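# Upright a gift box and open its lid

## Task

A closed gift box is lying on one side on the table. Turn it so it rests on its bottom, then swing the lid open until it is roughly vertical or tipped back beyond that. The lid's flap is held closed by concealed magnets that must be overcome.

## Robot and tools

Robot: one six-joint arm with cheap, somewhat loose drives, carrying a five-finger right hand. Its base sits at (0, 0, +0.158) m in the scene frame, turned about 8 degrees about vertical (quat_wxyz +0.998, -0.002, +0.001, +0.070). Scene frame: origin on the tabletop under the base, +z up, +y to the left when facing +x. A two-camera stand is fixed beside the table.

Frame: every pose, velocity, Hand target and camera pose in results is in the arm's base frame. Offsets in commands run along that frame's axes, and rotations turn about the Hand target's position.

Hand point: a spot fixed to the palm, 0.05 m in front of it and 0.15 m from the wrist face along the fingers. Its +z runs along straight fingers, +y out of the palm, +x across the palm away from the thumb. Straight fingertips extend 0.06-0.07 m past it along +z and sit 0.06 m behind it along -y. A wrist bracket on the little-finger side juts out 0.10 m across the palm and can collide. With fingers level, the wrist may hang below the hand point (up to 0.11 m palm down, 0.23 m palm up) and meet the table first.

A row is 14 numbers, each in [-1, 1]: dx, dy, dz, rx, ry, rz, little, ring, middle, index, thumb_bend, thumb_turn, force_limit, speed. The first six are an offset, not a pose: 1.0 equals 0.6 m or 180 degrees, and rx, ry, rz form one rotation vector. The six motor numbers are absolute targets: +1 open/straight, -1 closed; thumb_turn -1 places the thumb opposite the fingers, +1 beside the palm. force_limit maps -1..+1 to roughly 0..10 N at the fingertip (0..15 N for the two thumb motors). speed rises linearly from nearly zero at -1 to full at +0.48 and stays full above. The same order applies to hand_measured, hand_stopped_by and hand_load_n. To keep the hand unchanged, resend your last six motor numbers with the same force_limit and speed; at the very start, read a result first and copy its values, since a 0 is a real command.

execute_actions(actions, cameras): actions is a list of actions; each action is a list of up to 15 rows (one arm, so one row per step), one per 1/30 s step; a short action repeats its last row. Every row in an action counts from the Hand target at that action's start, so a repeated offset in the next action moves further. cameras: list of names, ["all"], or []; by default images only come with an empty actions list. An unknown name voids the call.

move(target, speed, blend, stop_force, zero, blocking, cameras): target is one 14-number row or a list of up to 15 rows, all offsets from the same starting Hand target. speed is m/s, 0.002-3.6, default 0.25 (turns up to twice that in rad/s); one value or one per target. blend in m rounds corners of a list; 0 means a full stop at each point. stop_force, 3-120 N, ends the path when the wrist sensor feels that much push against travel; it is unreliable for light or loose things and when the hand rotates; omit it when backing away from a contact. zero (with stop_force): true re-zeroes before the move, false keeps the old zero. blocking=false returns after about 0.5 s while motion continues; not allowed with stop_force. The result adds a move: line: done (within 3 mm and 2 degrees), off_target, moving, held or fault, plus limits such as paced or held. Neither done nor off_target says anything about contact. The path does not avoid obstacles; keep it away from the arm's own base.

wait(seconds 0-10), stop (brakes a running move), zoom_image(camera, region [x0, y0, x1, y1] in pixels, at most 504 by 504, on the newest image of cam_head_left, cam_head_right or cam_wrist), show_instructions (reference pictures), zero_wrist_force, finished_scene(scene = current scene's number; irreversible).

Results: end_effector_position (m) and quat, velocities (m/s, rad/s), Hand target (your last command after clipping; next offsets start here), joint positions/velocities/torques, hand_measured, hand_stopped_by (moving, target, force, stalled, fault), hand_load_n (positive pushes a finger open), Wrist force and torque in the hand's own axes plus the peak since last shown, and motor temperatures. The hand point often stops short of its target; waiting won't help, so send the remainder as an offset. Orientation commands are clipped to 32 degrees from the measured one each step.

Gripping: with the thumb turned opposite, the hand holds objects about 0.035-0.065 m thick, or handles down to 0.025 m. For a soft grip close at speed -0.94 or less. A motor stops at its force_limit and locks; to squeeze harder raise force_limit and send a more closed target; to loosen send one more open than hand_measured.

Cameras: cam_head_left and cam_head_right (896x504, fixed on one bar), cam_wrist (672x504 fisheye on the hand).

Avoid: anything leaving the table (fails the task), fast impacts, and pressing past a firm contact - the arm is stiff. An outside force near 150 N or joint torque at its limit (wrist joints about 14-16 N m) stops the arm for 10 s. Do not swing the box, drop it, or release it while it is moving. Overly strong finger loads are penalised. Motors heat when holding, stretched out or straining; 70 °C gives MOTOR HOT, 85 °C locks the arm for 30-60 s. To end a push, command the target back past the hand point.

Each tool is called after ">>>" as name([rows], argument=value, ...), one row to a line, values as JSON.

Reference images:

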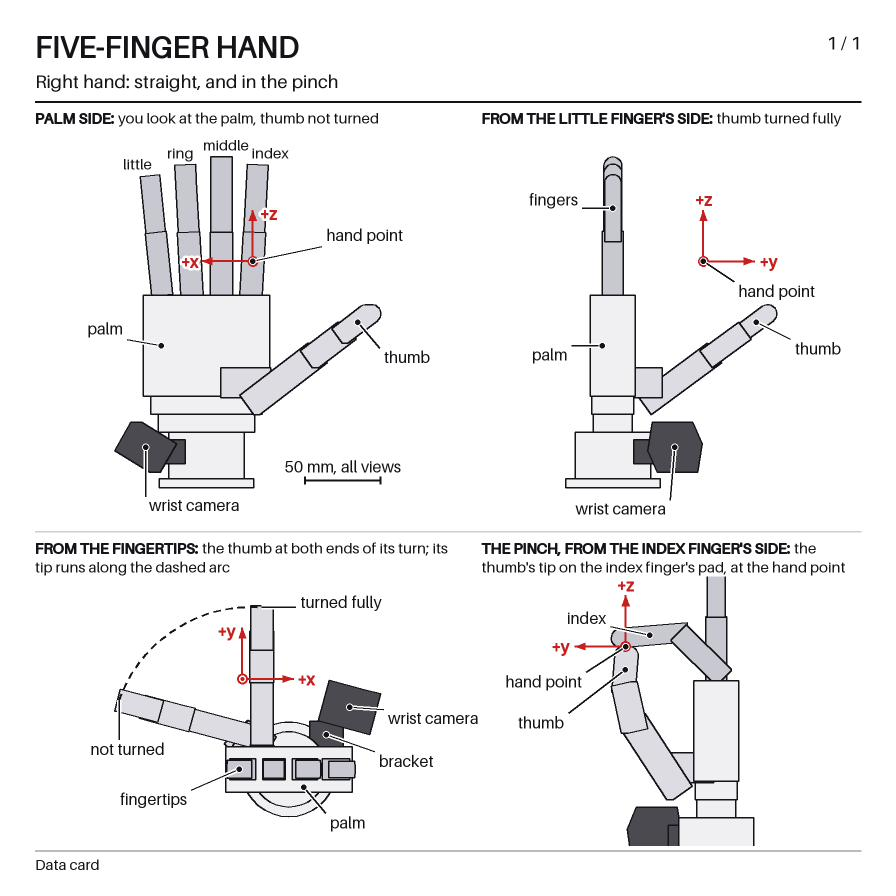

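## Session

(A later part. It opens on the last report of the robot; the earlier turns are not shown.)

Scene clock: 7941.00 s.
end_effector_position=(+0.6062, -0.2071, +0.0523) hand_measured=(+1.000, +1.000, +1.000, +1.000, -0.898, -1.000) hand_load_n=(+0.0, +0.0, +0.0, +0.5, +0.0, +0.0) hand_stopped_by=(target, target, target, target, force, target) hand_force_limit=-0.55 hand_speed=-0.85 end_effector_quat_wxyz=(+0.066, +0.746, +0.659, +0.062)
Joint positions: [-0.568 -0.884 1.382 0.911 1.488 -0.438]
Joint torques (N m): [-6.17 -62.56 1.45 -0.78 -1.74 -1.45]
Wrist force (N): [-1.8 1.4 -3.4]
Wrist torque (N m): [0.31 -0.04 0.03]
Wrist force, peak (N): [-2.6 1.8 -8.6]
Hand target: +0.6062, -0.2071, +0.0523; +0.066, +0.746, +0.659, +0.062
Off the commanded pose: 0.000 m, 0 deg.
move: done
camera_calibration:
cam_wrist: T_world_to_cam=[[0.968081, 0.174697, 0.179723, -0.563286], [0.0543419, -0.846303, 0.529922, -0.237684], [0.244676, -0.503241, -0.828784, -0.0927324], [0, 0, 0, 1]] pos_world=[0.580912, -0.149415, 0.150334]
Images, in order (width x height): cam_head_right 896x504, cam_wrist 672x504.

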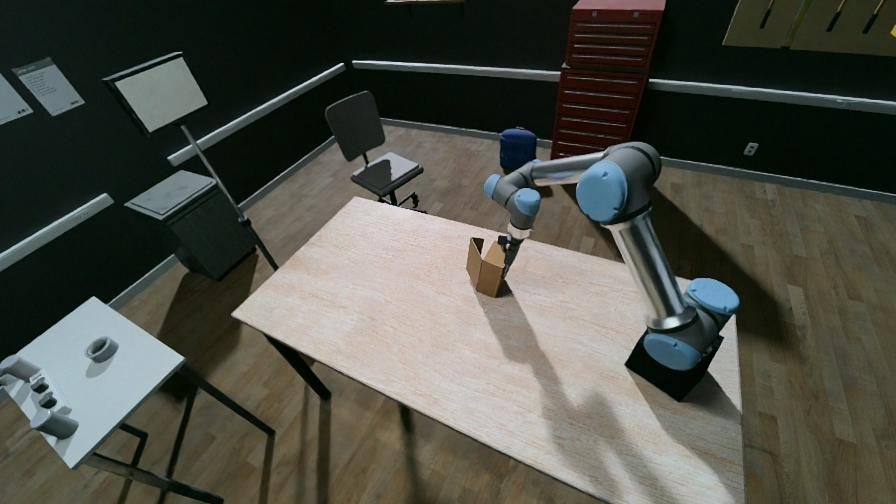

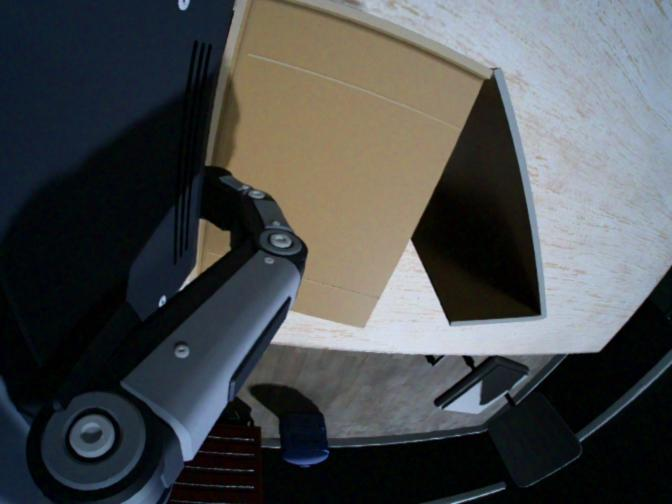

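>>> move([
  [-0.0589, 0.0072, 0.0006, -0.0068, -0.0552, 0, 1, 1, 1, 1, -1, -1, -0.55, -0.85],
  [-0.1171, 0.0143, -0.01, -0.0135, -0.1103, 0, 1, 1, 1, 1, -1, -1, -0.55, -0.85],
  [-0.1726, 0.0211, -0.0305, -0.0203, -0.1655, 0, 1, 1, 1, 1, -1, -1, -0.55, -0.85],
], speed=0.04, blend=[0.01, 0.01, 0], cameras=["cam_wrist", "cam_head_right"])

Scene clock: 7955.43 s.
end_effector_position=(+0.5026, -0.1944, +0.0340) hand_measured=(+1.000, +1.000, +1.000, +1.000, -0.898, -1.000) hand_load_n=(+0.0, +0.0, +0.0, +0.0, +0.0, +0.0) hand_stopped_by=(target, target, target, target, force, target) hand_force_limit=-0.55 hand_speed=-0.85 end_effector_quat_wxyz=(+0.257, +0.703, +0.622, +0.231)
Joint positions: [-0.851 -1.19 2.137 0.063 1.12 -0.597]
Joint torques (N m): [-5.88 -43.11 2.03 -1.53 -2 -1.34]
Wrist force (N): [0.5 -0.6 1.4]
Wrist torque (N m): [-0.11 -0.07 0.10]
Wrist force, peak (N): [-1.9 1.8 -4.7]
Hand target: +0.5026, -0.1944, +0.0340; +0.257, +0.703, +0.622, +0.231
Off the commanded pose: 0.000 m, 0 deg.
move: done
camera_calibration:
cam_wrist: T_world_to_cam=[[0.753834, 0.200988, 0.62557, -0.364363], [-0.229636, -0.811444, 0.537426, -0.0624088], [0.615631, -0.548783, -0.56554, -0.280424], [0, 0, 0, 1]] pos_world=[0.432976, -0.1313, 0.102884]
Images, in order (width x height): cam_head_right 896x504, cam_wrist 672x504.

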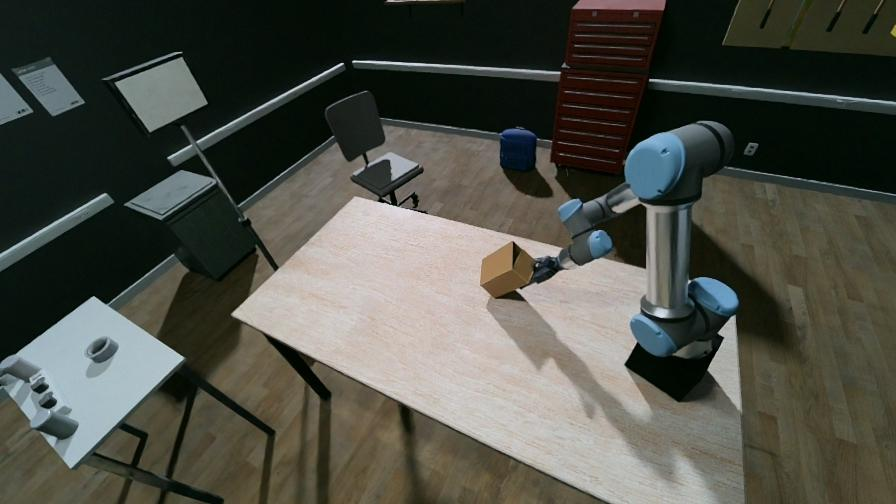

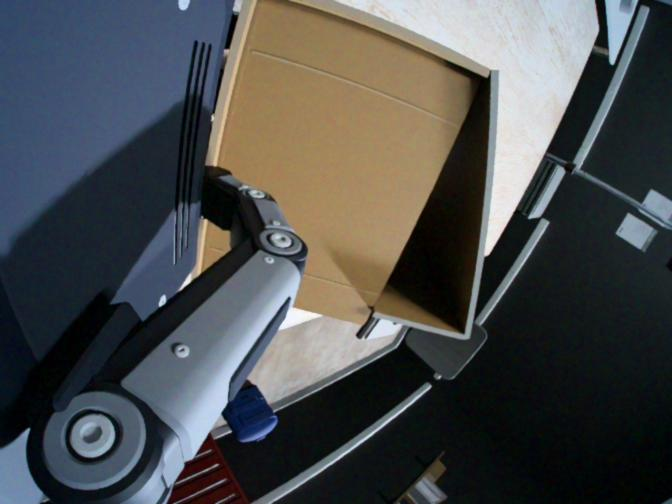

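>>> wait(seconds=0.1, cameras=["cam_wrist"])

Scene clock: 7959.93 s.
end_effector_position=(+0.5026, -0.1944, +0.0340) hand_measured=(+1.000, +1.000, +1.000, +1.000, -0.898, -1.000) hand_load_n=(+0.0, +0.0, +0.0, +0.5, +0.0, +0.0) hand_stopped_by=(target, target, target, target, force, target) hand_force_limit=-0.55 hand_speed=-0.85 end_effector_quat_wxyz=(+0.257, +0.703, +0.622, +0.231)
Joint positions: [-0.851 -1.19 2.137 0.062 1.12 -0.597]
Joint torques (N m): [-7.81 -43.8 3.37 -1.51 -1.84 -1.47]
Wrist force (N): [0.4 -0.6 1.7]
Wrist torque (N m): [-0.11 -0.06 0.08]
Wrist force, peak (N): [0.6 -0.9 1.8]
Hand target: +0.5026, -0.1944, +0.0340; +0.257, +0.703, +0.622, +0.231
Off the commanded pose: 0.000 m, 0 deg.
wait: 0.10 s; at rest from the start
camera_calibration:
cam_wrist: T_world_to_cam=[[0.75377, 0.20097, 0.625654, -0.364284], [-0.229677, -0.811472, 0.537366, -0.0623349], [0.615695, -0.548748, -0.565505, -0.280507], [0, 0, 0, 1]] pos_world=[0.432975, -0.1313, 0.102784]
Images, in order (width x height): cam_wrist 672x504.

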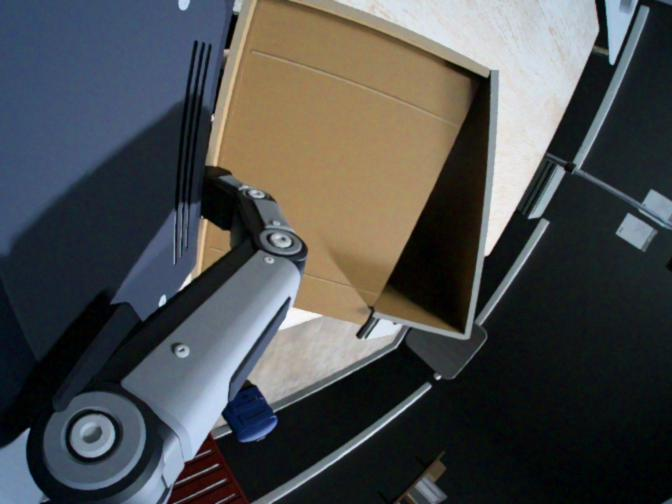

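>>> move([
  [0.0555, -0.0068, 0.0205, 0.0068, 0.0552, 0, 1, 1, 1, 1, -1, -1, -0.55, -0.85],
  [0.1137, -0.0139, 0.0311, 0.0135, 0.1103, 0, 1, 1, 1, 1, -1, -1, -0.55, -0.85],
  [0.1726, -0.0211, 0.0305, 0.0203, 0.1655, 0, 1, 1, 1, 1, -1, -1, -0.55, -0.85],
  [0.2308, -0.0283, 0.0205, 0.0271, 0.2206, 0, 1, 1, 1, 1, -1, -1, -0.55, -0.85],
], speed=0.05, blend=[0.01, 0.01, 0.01, 0], cameras=["cam_wrist"])

Scene clock: 8042.90 s.
end_effector_position=(+0.6411, -0.2114, +0.0463) hand_measured=(+1.000, +1.000, +1.000, +1.000, -0.898, -1.000) hand_load_n=(+0.0, +0.0, +0.0, +0.5, +0.0, +0.0) hand_stopped_by=(target, target, target, target, force, target) hand_force_limit=-0.55 hand_speed=-0.85 end_effector_quat_wxyz=(+0.001, +0.749, +0.662, +0.004)
Joint positions: [-0.512 -0.694 1.053 1.208 1.563 -0.388]
Joint torques (N m): [7.68 -29.38 -32.57 5.78 1.51 1.57]
Wrist force (N): [0.3 1.1 0.8]
Wrist torque (N m): [0.07 -0.06 0.00]
Wrist force, peak (N): [0.9 -1.3 1.7]
Hand target: +0.6411, -0.2114, +0.0463; +0.001, +0.749, +0.662, +0.004
Off the commanded pose: 0.000 m, 0 deg.
move: done
camera_calibration:
cam_wrist: T_world_to_cam=[[0.984895, 0.17257, 0.014164, -0.598811], [0.143093, -0.857257, 0.494605, -0.297606], [0.0974963, -0.485108, -0.869002, -0.00834064], [0, 0, 0, 1]] pos_world=[0.633165, -0.155834, 0.148431]
Images, in order (width x height): cam_wrist 672x504.

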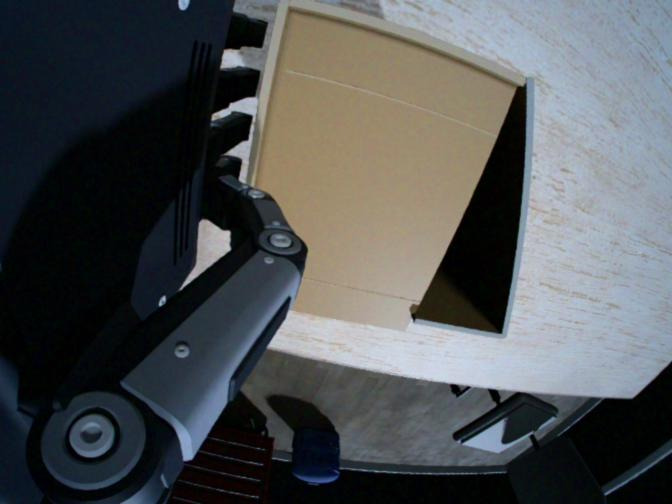

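>>> zoom_image(camera="cam_wrist", region=[360, 230, 560, 380])

Scaled by 2.520 from the camera's 672x504 image, which has a finer 960x720 frame.

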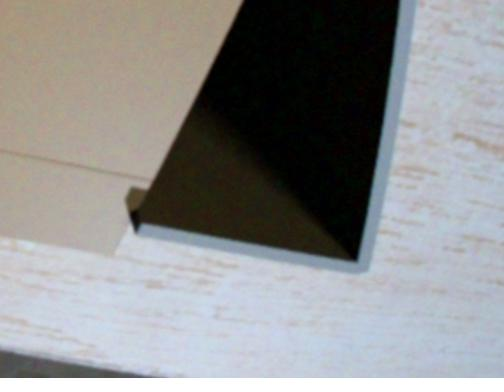

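>>> move([
  [0, 0, 0.035, 0, 0, 0, 1, 1, 1, 1, -1, -1, -0.55, -0.85],
  [0, 0, 0.036, 0, 0, 0, 1, 1, 1, 1, 0.6, -1, -0.3, -0.2],
  [0.0272, -0.0023, 0.036, 0, 0, 0.0111, 1, 1, 1, 1, 0.6, -1, -0.3, -0.2],
  [0.0272, -0.0023, 0.018, 0, 0, 0.0111, 1, 1, 1, 1, -0.8, -1, -0.3, -0.2],
], speed=0.06, cameras=["cam_wrist"])

Scene clock: 8109.80 s.
end_effector_position=(+0.6574, -0.2128, +0.0571) hand_measured=(+1.000, +1.000, +1.000, +1.000, -0.800, -1.000) hand_load_n=(+0.5, +0.0, +0.0, +0.0, +0.0, +0.0) hand_stopped_by=(target, target, target, target, target, target) hand_force_limit=-0.30 hand_speed=-0.20 end_effector_quat_wxyz=(+0.001, +0.738, +0.675, +0.004)
Joint positions: [-0.504 -0.662 0.964 1.265 1.563 -0.415]
Joint torques (N m): [7.46 -29.66 -1.86 -0.83 0.38 -1.32]
Wrist force (N): [0.5 1.1 0.9]
Wrist torque (N m): [0.08 -0.10 0.10]
Wrist force, peak (N): [0.5 1.6 1.0]
Hand target: +0.6574, -0.2128, +0.0571; +0.001, +0.738, +0.675, +0.004
Off the commanded pose: 0.000 m, 0 deg.
move: done
camera_calibration:
cam_wrist: T_world_to_cam=[[0.978276, 0.206832, 0.0140567, -0.603182], [0.172975, -0.85175, 0.494572, -0.324948], [0.114266, -0.481396, -0.869023, -0.0114591], [0, 0, 0, 1]] pos_world=[0.647596, -0.157534, 0.159231]
Images, in order (width x height): cam_wrist 672x504.

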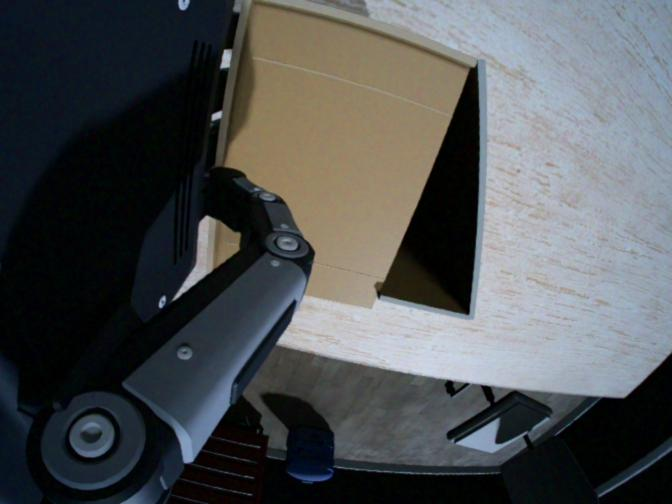

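>>> move(target=[0.009, -0.0008, 0, 0, 0, 0, 1, 1, 1, 1, -0.8, -1, -0.3, -0.2], speed=0.03)

>>> move(target=[0, 0, -0.035, 0, 0, 0, 1, 1, 1, 1, -0.8, -1, -0.3, -0.2], speed=0.008, stop_force=3, cameras=["cam_wrist"])

Scene clock: 8117.63 s.
end_effector_position=(+0.6628, -0.2133, +0.0571) hand_measured=(+1.000, +1.000, +1.000, +1.000, -0.800, -1.000) hand_load_n=(+0.0, +0.0, +0.0, +0.0, +0.0, +0.0) hand_stopped_by=(target, target, target, target, target, target) hand_force_limit=-0.30 hand_speed=-0.20 end_effector_quat_wxyz=(+0.001, +0.738, +0.675, +0.004)
Joint positions: [-0.501 -0.648 0.936 1.279 1.563 -0.412]
Joint torques (N m): [7.51 -29.38 -31.46 5.3 0.09 1.07]
Wrist force (N): [1.0 0.1 1.1]
Wrist torque (N m): [0.04 -0.11 0.06]
Wrist force, peak (N): [1.1 0.4 1.4]
Hand target: +0.6628, -0.2133, +0.0571; +0.001, +0.738, +0.675, +0.004
Off the commanded pose: 0.000 m, 0 deg.
move: done

Scene clock: 8120.60 s.
end_effector_position=(+0.6628, -0.2133, +0.0459) hand_measured=(+1.000, +1.000, +1.000, +1.000, -0.800, -1.000) hand_load_n=(+0.0, +0.0, +0.0, +0.0, -0.5, +0.0) hand_stopped_by=(target, target, target, target, target, target) hand_force_limit=-0.30 hand_speed=-0.20 end_effector_quat_wxyz=(+0.001, +0.738, +0.675, +0.004)
Joint positions: [-0.501 -0.638 0.947 1.258 1.563 -0.412]
Joint torques (N m): [5.56 -72.92 -28.54 5.62 1.02 0.98]
Wrist force (N): [0.2 2.1 -2.6]
Wrist torque (N m): [0.27 -0.02 0.09]
Wrist force, peak (N): [0.4 2.2 -5.8]
Hand target: +0.6628, -0.2133, +0.0459; +0.001, +0.738, +0.675, +0.004 (not the last commanded pose)
Off the commanded pose: 0.010 m, 0 deg.
move: contact
camera_calibration:
cam_wrist: T_world_to_cam=[[0.978276, 0.206832, 0.0140567, -0.608204], [0.172975, -0.85175, 0.494572, -0.320769], [0.114266, -0.481396, -0.869023, -0.0220499], [0, 0, 0, 1]] pos_world=[0.652996, -0.158034, 0.148031]
Images, in order (width x height): cam_wrist 672x504.

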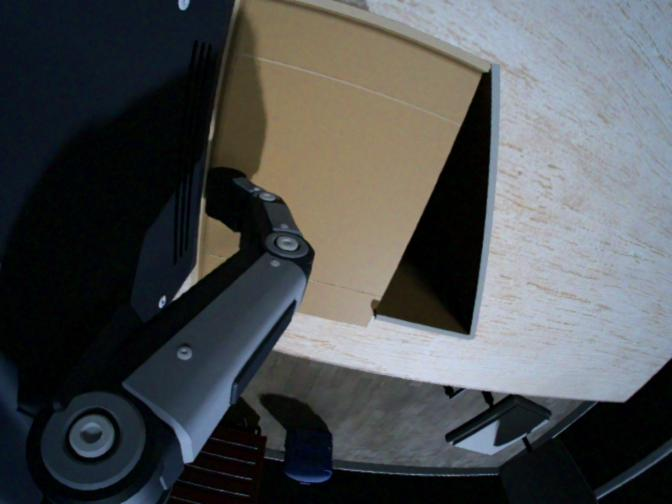

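>>> move(target=[0, 0, 0.0015, 0, 0, 0, 1, 1, 1, 1, -1, -1, -0.5, -0.85], speed=0.02)

>>> move([
  [-0.0585, 0.0052, 0.0095, -0.005, -0.0554, 0, 1, 1, 1, 1, -1, -1, -0.5, -0.85],
  [-0.1177, 0.0106, 0.0085, -0.0099, -0.1107, 0, 1, 1, 1, 1, -1, -1, -0.5, -0.85],
  [-0.176, 0.0158, -0.0027, -0.0149, -0.1661, 0, 1, 1, 1, 1, -1, -1, -0.5, -0.85],
  [-0.2574, 0.0231, -0.038, -0.0223, -0.2491, 0, 1, 1, 1, 1, -1, -1, -0.5, -0.85],
], speed=0.05, blend=[0.01, 0.01, 0.01, 0], cameras=["cam_wrist", "cam_head_right"])

Scene clock: 8152.67 s.
end_effector_position=(+0.6628, -0.2133, +0.0468) hand_measured=(+1.000, +1.000, +1.000, +1.000, -0.912, -1.000) hand_load_n=(+0.0, +0.0, +0.0, +0.0, +2.5, +0.5) hand_stopped_by=(target, target, target, target, force, target) hand_force_limit=-0.50 hand_speed=-0.85 end_effector_quat_wxyz=(+0.001, +0.738, +0.675, +0.004)
Joint positions: [-0.501 -0.639 0.946 1.259 1.563 -0.412]
Joint torques (N m): [0.78 -75.92 -31.04 6.08 0.84 1.03]
Wrist force (N): [0.6 2.0 1.8]
Wrist torque (N m): [0.09 -0.10 0.11]
Wrist force, peak (N): [0.4 2.3 -3.5]
Hand target: +0.6628, -0.2133, +0.0468; +0.001, +0.738, +0.675, +0.004
Off the commanded pose: 0.000 m, 0 deg.
move: done

Scene clock: 8161.03 s.
end_effector_position=(+0.5084, -0.1994, +0.0240) hand_measured=(+1.000, +1.000, +1.000, +1.000, -0.912, -1.000) hand_load_n=(+0.0, +0.0, +0.0, +0.0, +0.5, +0.0) hand_stopped_by=(target, target, target, target, force, target) hand_force_limit=-0.50 hand_speed=-0.85 end_effector_quat_wxyz=(+0.283, +0.680, +0.624, +0.262)
Joint positions: [-0.896 -1.141 2.164 -0.06 1.026 -0.634]
Joint torques (N m): [-7.57 -13.24 4.86 -1.25 -2.04 -1.48]
Wrist force (N): [0.5 -0.8 1.4]
Wrist torque (N m): [-0.12 -0.08 0.10]
Wrist force, peak (N): [-3.4 1.9 -9.6]
Hand target: +0.5084, -0.1994, +0.0240; +0.283, +0.680, +0.623, +0.262
Off the commanded pose: 0.000 m, 0 deg.
move: done
camera_calibration:
cam_wrist: T_world_to_cam=[[0.689394, 0.23271, 0.68599, -0.323726], [-0.24784, -0.81407, 0.525228, -0.0506776], [0.68067, -0.532105, -0.50354, -0.323612], [0, 0, 0, 1]] pos_world=[0.430888, -0.138117, 0.0857381]
Images, in order (width x height): cam_head_right 896x504, cam_wrist 672x504.

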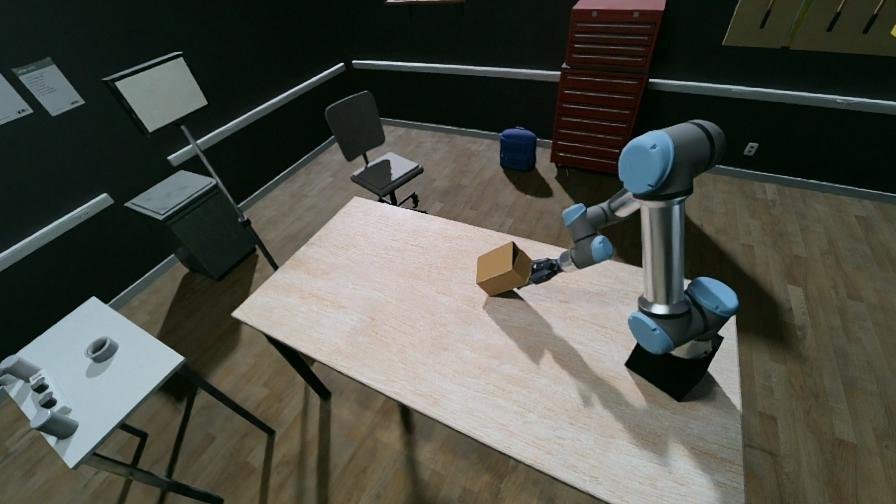

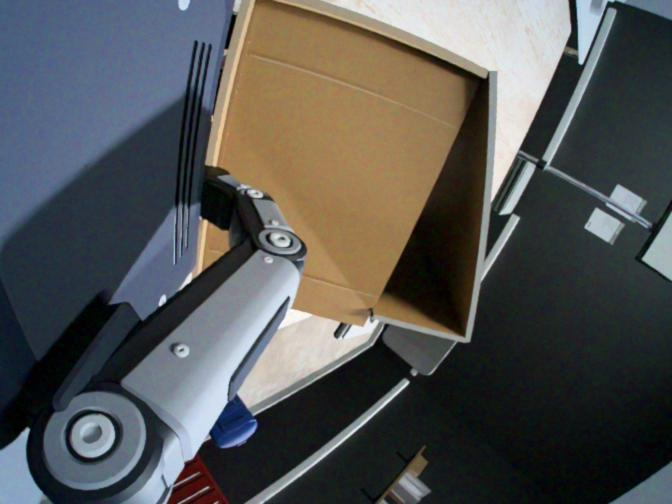

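>>> move([
  [-0.0094, 0.0008, 0.0094, 0, 0, 0, 1, 1, 1, 1, -1, -1, -0.5, -0.85],
  [-0.0096, 0.0008, 0.0096, 0, 0, 0, 1, 1, 1, 1, 1, -1, -0.3, -0.4],
  [-0.0744, 0.0067, -0.0402, 0, 0, 0, 1, 1, 1, 1, 1, -1, -0.3, -0.4],
], speed=[0.03, 0.03, 0.05], cameras=["cam_wrist", "cam_head_right"])

Scene clock: 8187.33 s.
end_effector_position=(+0.4638, -0.1954, -0.0001) hand_measured=(+1.000, +1.000, +1.000, +1.000, +1.000, -1.000) hand_load_n=(+0.0, +0.0, +0.0, +0.5, -0.5, +0.0) hand_stopped_by=(target, target, target, target, target, target) hand_force_limit=-0.30 hand_speed=-0.40 end_effector_quat_wxyz=(+0.283, +0.680, +0.623, +0.262)
Joint positions: [-1.019 -1.119 2.286 -0.137 0.959 -0.758]
Joint torques (N m): [-8.85 -11.62 5.41 -1.31 -1.9 -1.26]
Wrist force (N): [0.5 -0.8 1.5]
Wrist torque (N m): [-0.13 -0.10 0.11]
Wrist force, peak (N): [0.2 -1.8 2.0]
Hand target: +0.4637, -0.1954, -0.0001; +0.283, +0.680, +0.623, +0.262
Off the commanded pose: 0.000 m, 0 deg.
move: done
camera_calibration:
cam_wrist: T_world_to_cam=[[0.689265, 0.232675, 0.686132, -0.277341], [-0.247952, -0.814087, 0.52515, -0.0457715], [0.68076, -0.532095, -0.503429, -0.303301], [0, 0, 0, 1]] pos_world=[0.386287, -0.134117, 0.0616384]
Images, in order (width x height): cam_head_right 896x504, cam_wrist 672x504.

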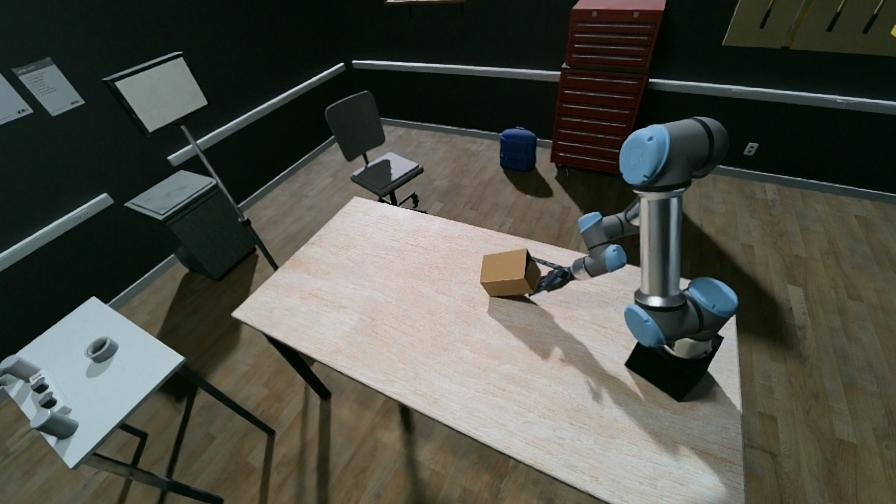

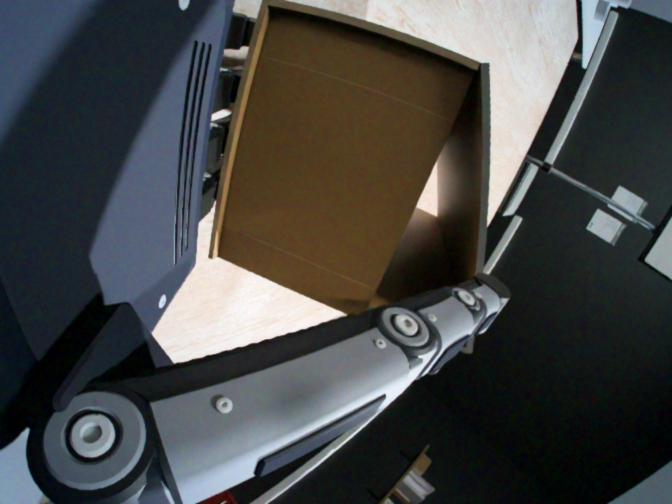

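>>> move([
  [-0.0568, 0.0051, -0.0566, 0, 0, 0, 1, 1, 1, 1, 1, -1, -0.3, -0.4],
  [-0.0877, 0.0078, -0.091, 0, 0, 0, 1, 1, 1, 1, 1, -1, -0.3, -0.4],
], speed=0.05, blend=[0.01, 0], cameras=["cam_wrist", "cam_head_right"])

Scene clock: 8195.90 s.
end_effector_position=(+0.4111, -0.1907, -0.0547) hand_measured=(+1.000, +1.000, +1.000, +1.000, +1.000, -1.000) hand_load_n=(+0.0, +0.0, +0.0, +0.5, +0.0, +0.0) hand_stopped_by=(target, target, target, target, target, target) hand_force_limit=-0.30 hand_speed=-0.40 end_effector_quat_wxyz=(+0.283, +0.680, +0.623, +0.262)
Joint positions: [-1.219 -0.946 2.406 -0.292 0.868 -0.983]
Joint torques (N m): [-5.41 -9.31 8.52 -1.24 -2.63 -1.04]
Wrist force (N): [0.2 -1.3 2.2]
Wrist torque (N m): [-0.14 -0.08 0.08]
Wrist force, peak (N): [0.4 -2.1 2.1]
Hand target: +0.4111, -0.1907, -0.0547; +0.283, +0.680, +0.623, +0.262
Off the commanded pose: 0.000 m, 0 deg.
move: done
camera_calibration:
cam_wrist: T_world_to_cam=[[0.68928, 0.232663, 0.68612, -0.204723], [-0.248006, -0.814044, 0.52519, -0.0262909], [0.680724, -0.532165, -0.503403, -0.292477], [0, 0, 0, 1]] pos_world=[0.333687, -0.129417, 0.00703842]
Images, in order (width x height): cam_head_right 896x504, cam_wrist 672x504.

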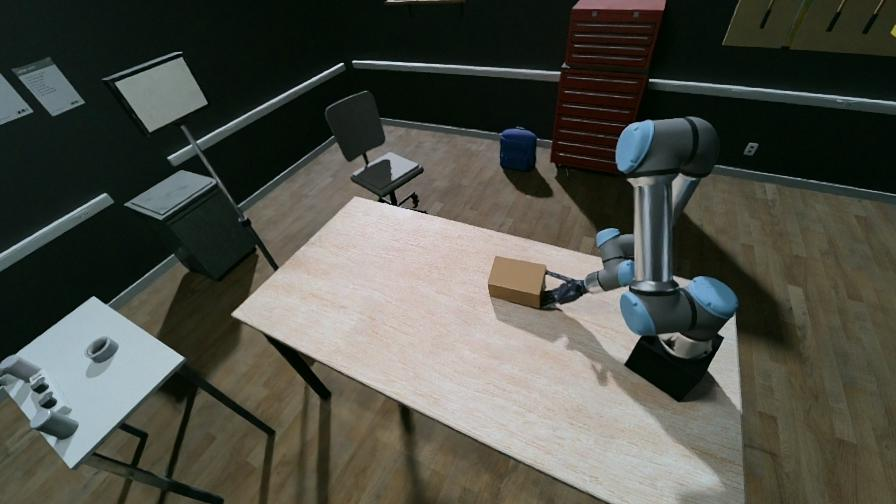

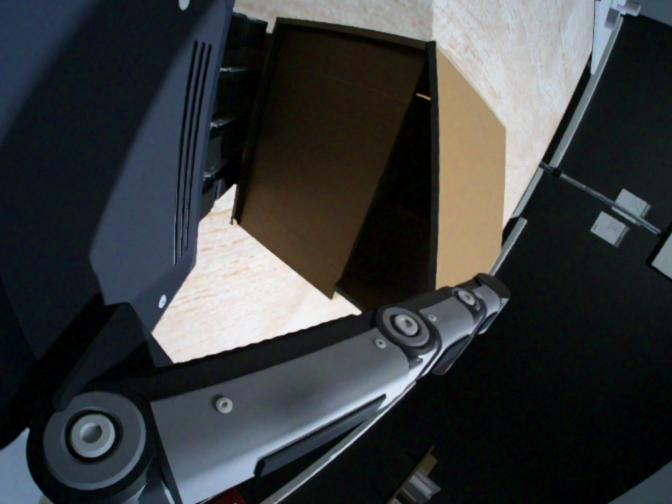

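>>> move([
  [-0.04, 0.0036, -0.0035, 0, 0, 0, 1, 1, 1, 1, 1, -1, -0.3, -0.4],
  [-0.06, 0.0054, -0.0035, 0, 0, 0, 1, 1, 1, 1, 1, -1, -0.3, -0.4],
], speed=[0.02, 0.05], blend=[0.005, 0], cameras=["all"])

Scene clock: 8207.10 s.
end_effector_position=(+0.3751, -0.1875, -0.0568) hand_measured=(+1.000, +1.000, +1.000, +1.000, +1.000, -1.000) hand_load_n=(+0.0, +0.0, +0.0, +0.0, -0.5, +0.0) hand_stopped_by=(target, target, target, target, target, target) hand_force_limit=-0.30 hand_speed=-0.40 end_effector_quat_wxyz=(+0.283, +0.680, +0.623, +0.262)
Joint positions: [-1.407 -0.887 2.481 -0.265 0.808 -1.223]
Joint torques (N m): [-6.8 -10.48 13.67 5.39 -2.39 -1.64]
Wrist force (N): [0.2 0.1 1.4]
Wrist torque (N m): [-0.08 -0.07 0.09]
Wrist force, peak (N): [0.4 -1.8 2.4]
Hand target: +0.3751, -0.1875, -0.0568; +0.283, +0.680, +0.623, +0.262
Off the commanded pose: 0.000 m, 0 deg.
move: done
camera_calibration:
cam_wrist: T_world_to_cam=[[0.68928, 0.232663, 0.68612, -0.179236], [-0.248006, -0.814044, 0.52519, -0.0314299], [0.680724, -0.532165, -0.503403, -0.267272], [0, 0, 0, 1]] pos_world=[0.297687, -0.126117, 0.00493842]

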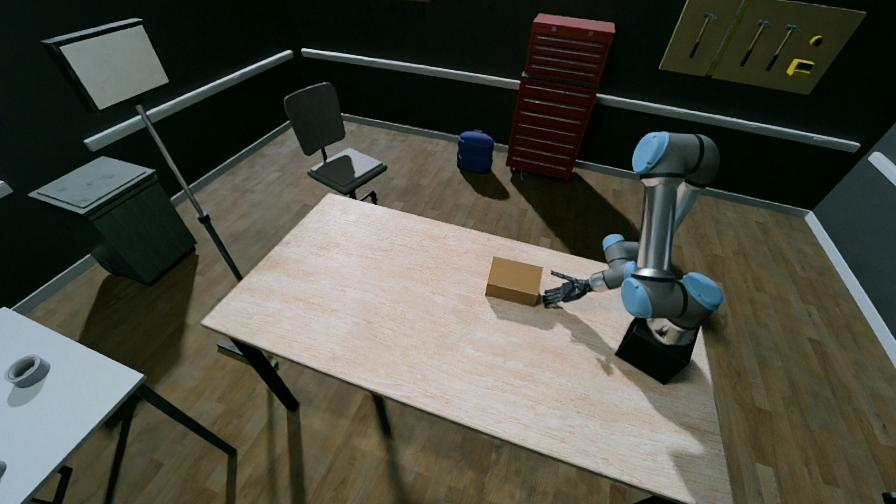

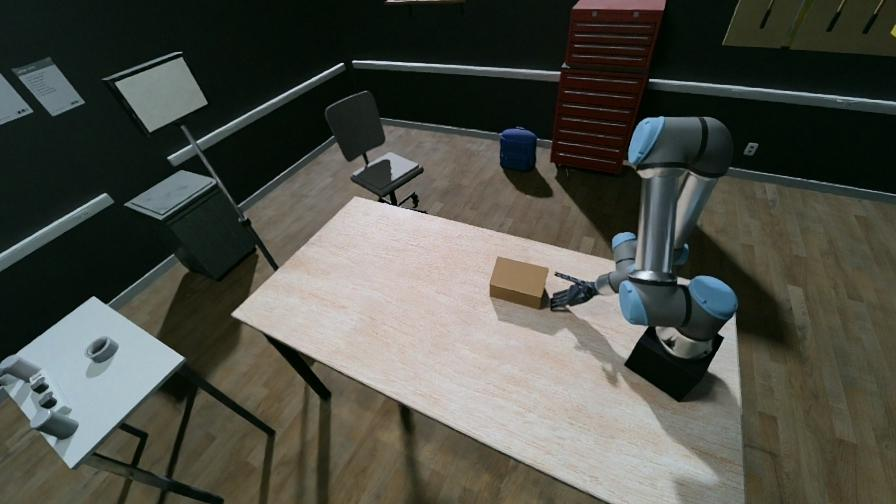

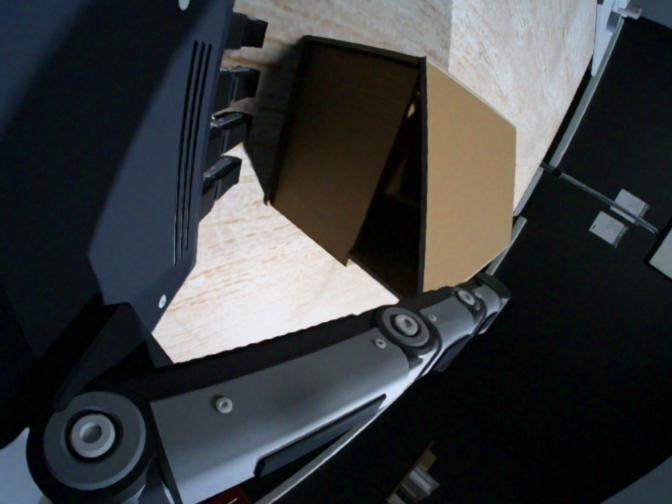

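>>> move([
  [-0.0252, 0.0075, 0.2447, 0.0217, 0.2489, 0, 1, 1, 1, 1, 1, 1, -0.3, -0.2],
  [-0.0252, 0.0158, 0.2447, 0.0217, 0.2489, 0, 1, 1, 1, 0, 1, 1, -0.3, -0.2],
  [0.0082, 0.0158, 0.0363, 0.0217, 0.2489, 0, 1, 1, 1, 0, 1, 1, -0.3, -0.2],
], speed=[0.2, 0.1, 0.12], cameras=["all"])

Scene clock: 8320.67 s.
end_effector_position=(+0.3800, -0.1780, -0.0350) hand_measured=(+1.000, +1.000, +1.000, +0.000, +1.000, +1.000) hand_load_n=(+0.0, +0.0, +0.0, +0.0, -0.5, +0.0) hand_stopped_by=(target, target, target, target, target, target) hand_force_limit=-0.30 hand_speed=-0.20 end_effector_quat_wxyz=(+0.001, +0.738, +0.675, +0.004)
Joint positions: [-0.808 -1.079 2.042 0.605 1.563 -0.72]
Joint torques (N m): [6.31 -13.21 -21.7 -0.73 1.4 1.55]
Wrist force (N): [0.4 0.9 0.7]
Wrist torque (N m): [0.07 -0.07 0.00]
Wrist force, peak (N): [2.3 -0.7 0.5]
Hand target: +0.3800, -0.1780, -0.0351; +0.001, +0.738, +0.675, +0.004
Off the commanded pose: 0.000 m, 0 deg.
move: done
camera_calibration:
cam_wrist: T_world_to_cam=[[0.978132, 0.20749, 0.0143568, -0.337541], [0.173196, -0.850796, 0.496134, -0.201606], [0.115158, -0.482798, -0.868127, -0.0435828], [0, 0, 0, 1]] pos_world=[0.370096, -0.122531, 0.0670341]

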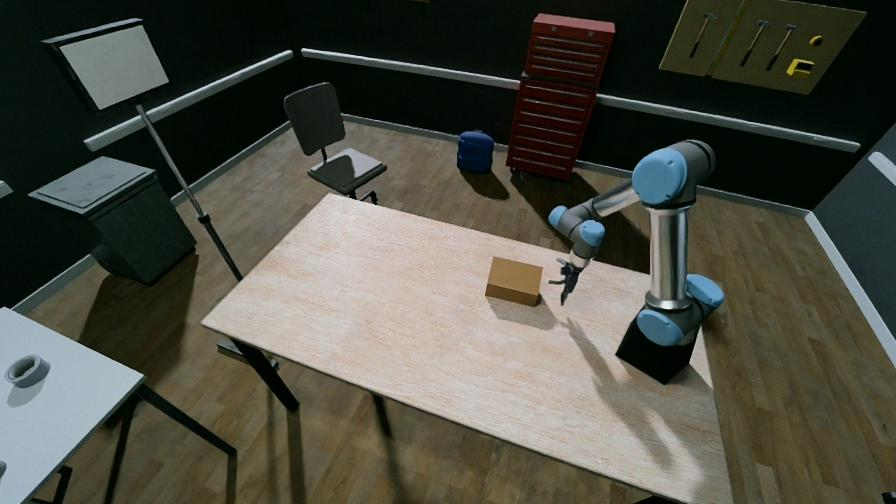

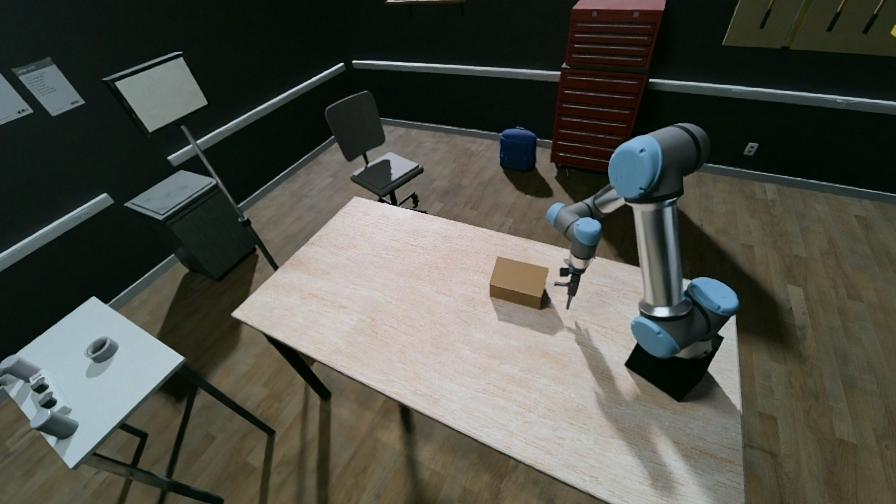

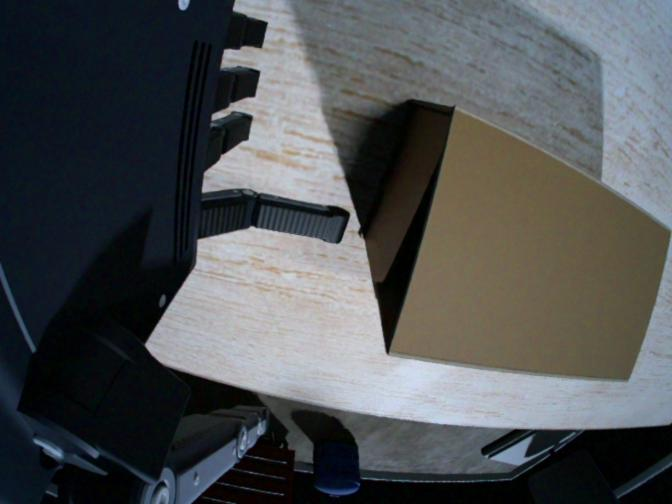

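>>> move(target=[0, -0.0105, 0, 0, 0, 0, 1, 1, 1, 0, 1, 1, -0.3, -0.2], speed=0.05)

>>> move(target=[0.1117, -0.0078, 0, 0, 0, 0, 1, 1, 1, 0, 1, 1, -0.3, -0.2], speed=0.03, stop_force=3, cameras=["cam_wrist"])

Scene clock: 8346.80 s.
end_effector_position=(+0.3800, -0.1842, -0.0351) hand_measured=(+1.000, +1.000, +1.000, +0.000, +1.000, +1.000) hand_load_n=(+0.0, +0.0, +0.0, +0.0, +0.0, +0.0) hand_stopped_by=(target, target, target, target, target, target) hand_force_limit=-0.30 hand_speed=-0.20 end_effector_quat_wxyz=(+0.001, +0.738, +0.675, +0.004)
Joint positions: [-0.821 -1.075 2.034 0.608 1.563 -0.733]
Joint torques (N m): [-6.02 -14.88 -19.37 5.91 0.7 -0.74]
Wrist force (N): [0.4 1.3 0.8]
Wrist torque (N m): [0.11 -0.07 0.02]
Wrist force, peak (N): [0.7 1.4 0.8]
Hand target: +0.3800, -0.1843, -0.0351; +0.001, +0.738, +0.675, +0.004
Off the commanded pose: 0.000 m, 0 deg.
move: done

Scene clock: 8350.00 s.
end_effector_position=(+0.4470, -0.1890, -0.0351) hand_measured=(+1.000, +1.000, +1.000, +0.000, +1.000, +1.000) hand_load_n=(+0.0, +0.0, +0.0, +0.5, +0.0, +0.0) hand_stopped_by=(target, target, target, target, target, target) hand_force_limit=-0.30 hand_speed=-0.20 end_effector_quat_wxyz=(+0.001, +0.738, +0.675, +0.004)
Joint positions: [-0.703 -0.97 1.834 0.704 1.563 -0.615]
Joint torques (N m): [7.53 -18.71 -23.11 5.92 1.53 1.58]
Wrist force (N): [0.6 1.2 0.7]
Wrist torque (N m): [0.11 -0.10 0.02]
Wrist force, peak (N): [0.5 1.4 1.2]
Hand target: +0.4470, -0.1890, -0.0351; +0.001, +0.738, +0.675, +0.004
Off the commanded pose: 0.000 m, 0 deg.
move: done
camera_calibration:
cam_wrist: T_world_to_cam=[[0.978132, 0.20749, 0.0143568, -0.400792], [0.173196, -0.850796, 0.496134, -0.222519], [0.115158, -0.482798, -0.868127, -0.0566959], [0, 0, 0, 1]] pos_world=[0.437096, -0.133531, 0.0669341]
Images, in order (width x height): cam_wrist 672x504.

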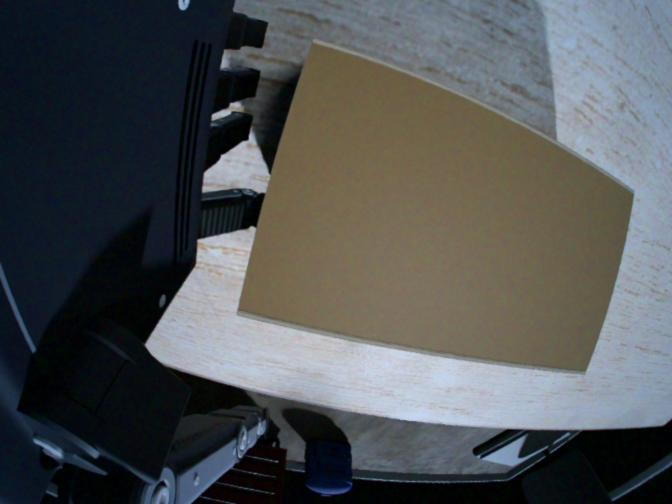

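>>> move([
  [0.0012, 0.0182, 0.032, 0, 0, 0, 1, 1, 1, 0, 1, 1, -0.3, -0.2],
  [0.0025, 0.0373, 0.0588, 0, 0, 0, 1, 1, 1, 0, 1, 1, -0.3, -0.2],
  [0.0043, 0.0627, 0.0797, 0, 0, 0, 1, 1, 1, 0, 1, 1, -0.3, -0.2],
  [0.0063, 0.0927, 0.0932, 0, 0, 0, 1, 1, 1, 0, 1, 1, -0.3, -0.2],
], speed=0.04, blend=[0.005, 0.005, 0.005, 0], cameras=["all"])

Scene clock: 8366.37 s.
end_effector_position=(+0.4508, -0.1334, +0.0208) hand_measured=(+1.000, +1.000, +1.000, +0.000, +1.000, +1.000) hand_load_n=(+0.0, +0.0, +0.0, +0.5, +0.0, +0.0) hand_stopped_by=(target, target, target, target, target, target) hand_force_limit=-0.30 hand_speed=-0.20 end_effector_quat_wxyz=(+0.001, +0.738, +0.675, +0.004)
Joint positions: [-0.582 -1.093 1.849 0.811 1.564 -0.494]
Joint torques (N m): [8.29 -51.9 1.74 6.01 1.28 1.45]
Wrist force (N): [0.0 1.3 1.2]
Wrist torque (N m): [0.10 -0.08 0.01]
Wrist force, peak (N): [0.5 0.9 2.4]
Hand target: +0.4508, -0.1334, +0.0209; +0.001, +0.738, +0.675, +0.004
Off the commanded pose: 0.000 m, 0 deg.
move: done
camera_calibration:
cam_wrist: T_world_to_cam=[[0.978132, 0.20749, 0.0143568, -0.416827], [0.173196, -0.850796, 0.496134, -0.203692], [0.115158, -0.482798, -0.868127, 0.01819], [0, 0, 0, 1]] pos_world=[0.440896, -0.0780308, 0.122834]

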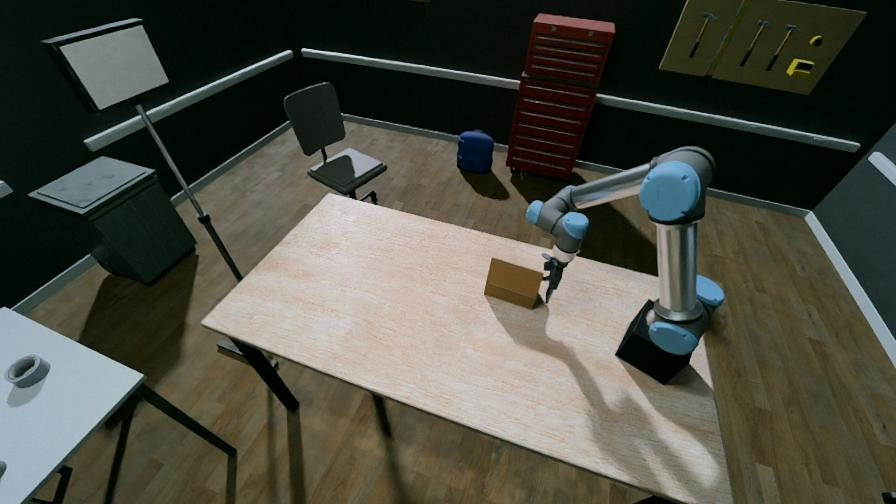

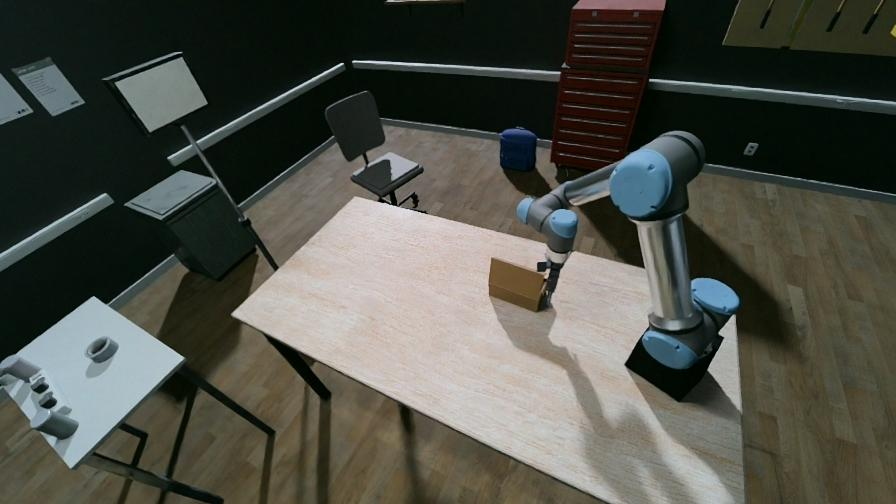

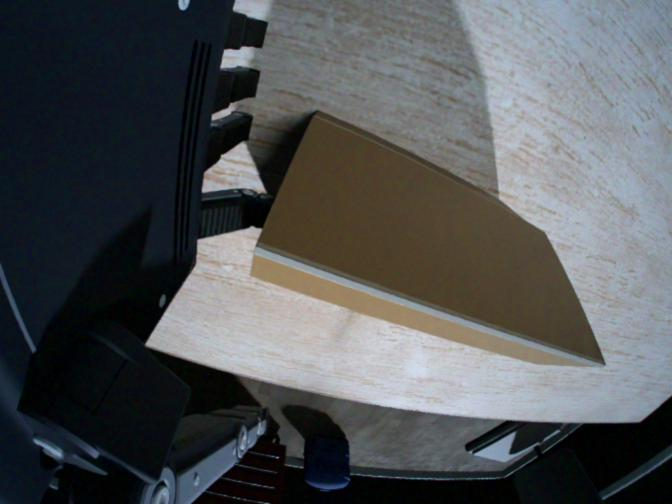

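>>> move([
  [0.0015, 0.0215, 0.0045, 0, 0, 0, 1, 1, 1, 0, 1, 1, -0.3, -0.2],
  [0.003, 0.0433, 0.0053, 0, 0, 0, 1, 1, 1, 0, 1, 1, -0.3, -0.2],
], speed=0.03, blend=[0.005, 0], cameras=["all"])

Scene clock: 8373.37 s.
end_effector_position=(+0.4526, -0.1075, +0.0240) hand_measured=(+1.000, +1.000, +1.000, +0.000, +1.000, +1.000) hand_load_n=(+0.0, +0.0, +0.0, +0.0, +0.0, +0.0) hand_stopped_by=(target, target, target, target, target, target) hand_force_limit=-0.30 hand_speed=-0.20 end_effector_quat_wxyz=(+0.001, +0.738, +0.675, +0.004)
Joint positions: [-0.522 -1.106 1.858 0.813 1.564 -0.433]
Joint torques (N m): [7.73 -49.03 1.67 -0.71 1.36 0.93]
Wrist force (N): [0.1 1.4 1.0]
Wrist torque (N m): [0.11 -0.06 0.00]
Wrist force, peak (N): [0.1 1.6 1.6]
Hand target: +0.4526, -0.1074, +0.0240; +0.001, +0.738, +0.675, +0.004
Off the commanded pose: 0.000 m, 0 deg.
move: done
camera_calibration:
cam_wrist: T_world_to_cam=[[0.978132, 0.20749, 0.0143568, -0.424028], [0.173196, -0.850796, 0.496134, -0.183471], [0.115158, -0.482798, -0.868127, 0.0333135], [0, 0, 0, 1]] pos_world=[0.442696, -0.0520308, 0.126034]

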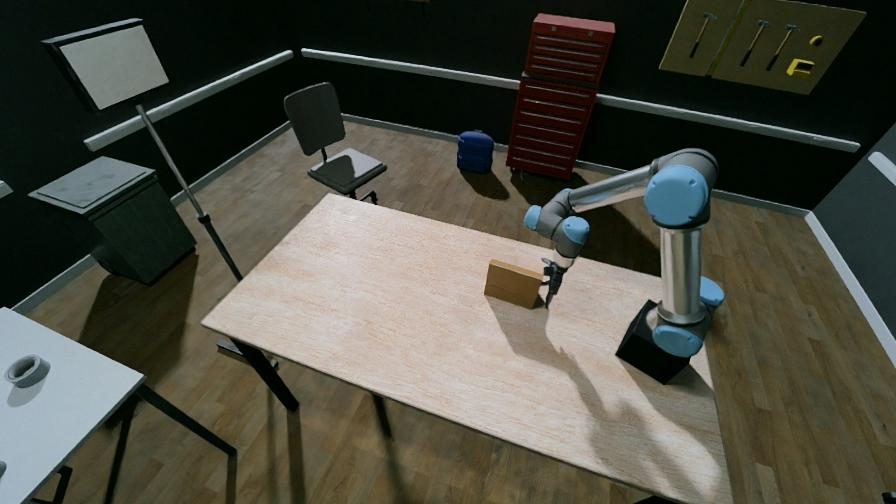

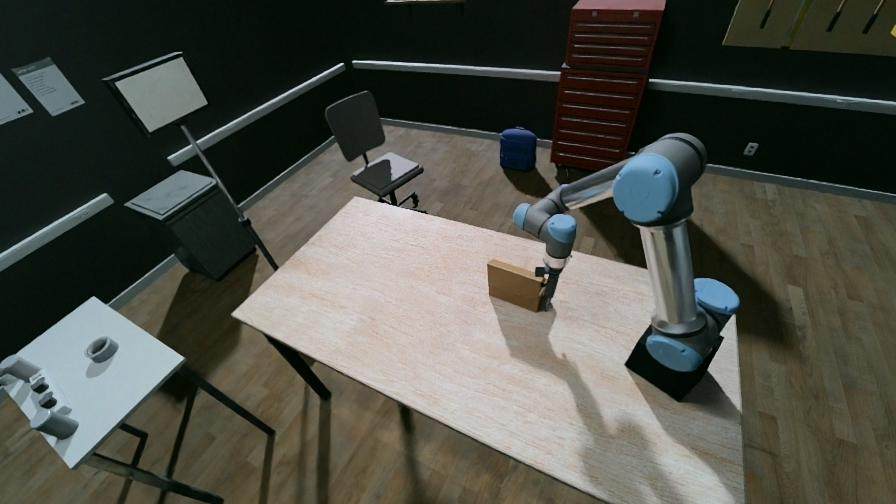

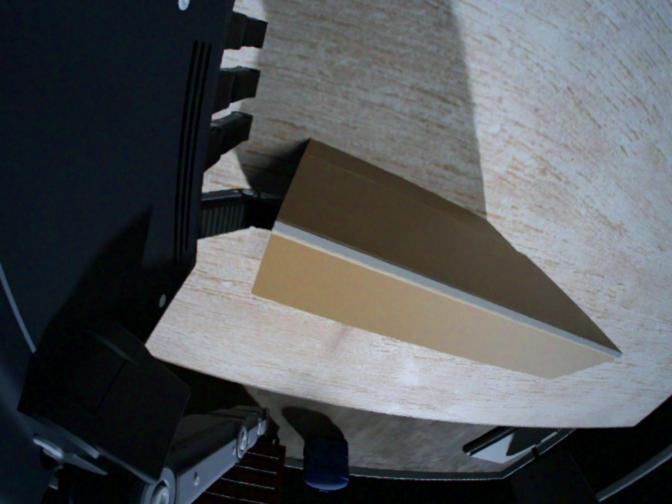

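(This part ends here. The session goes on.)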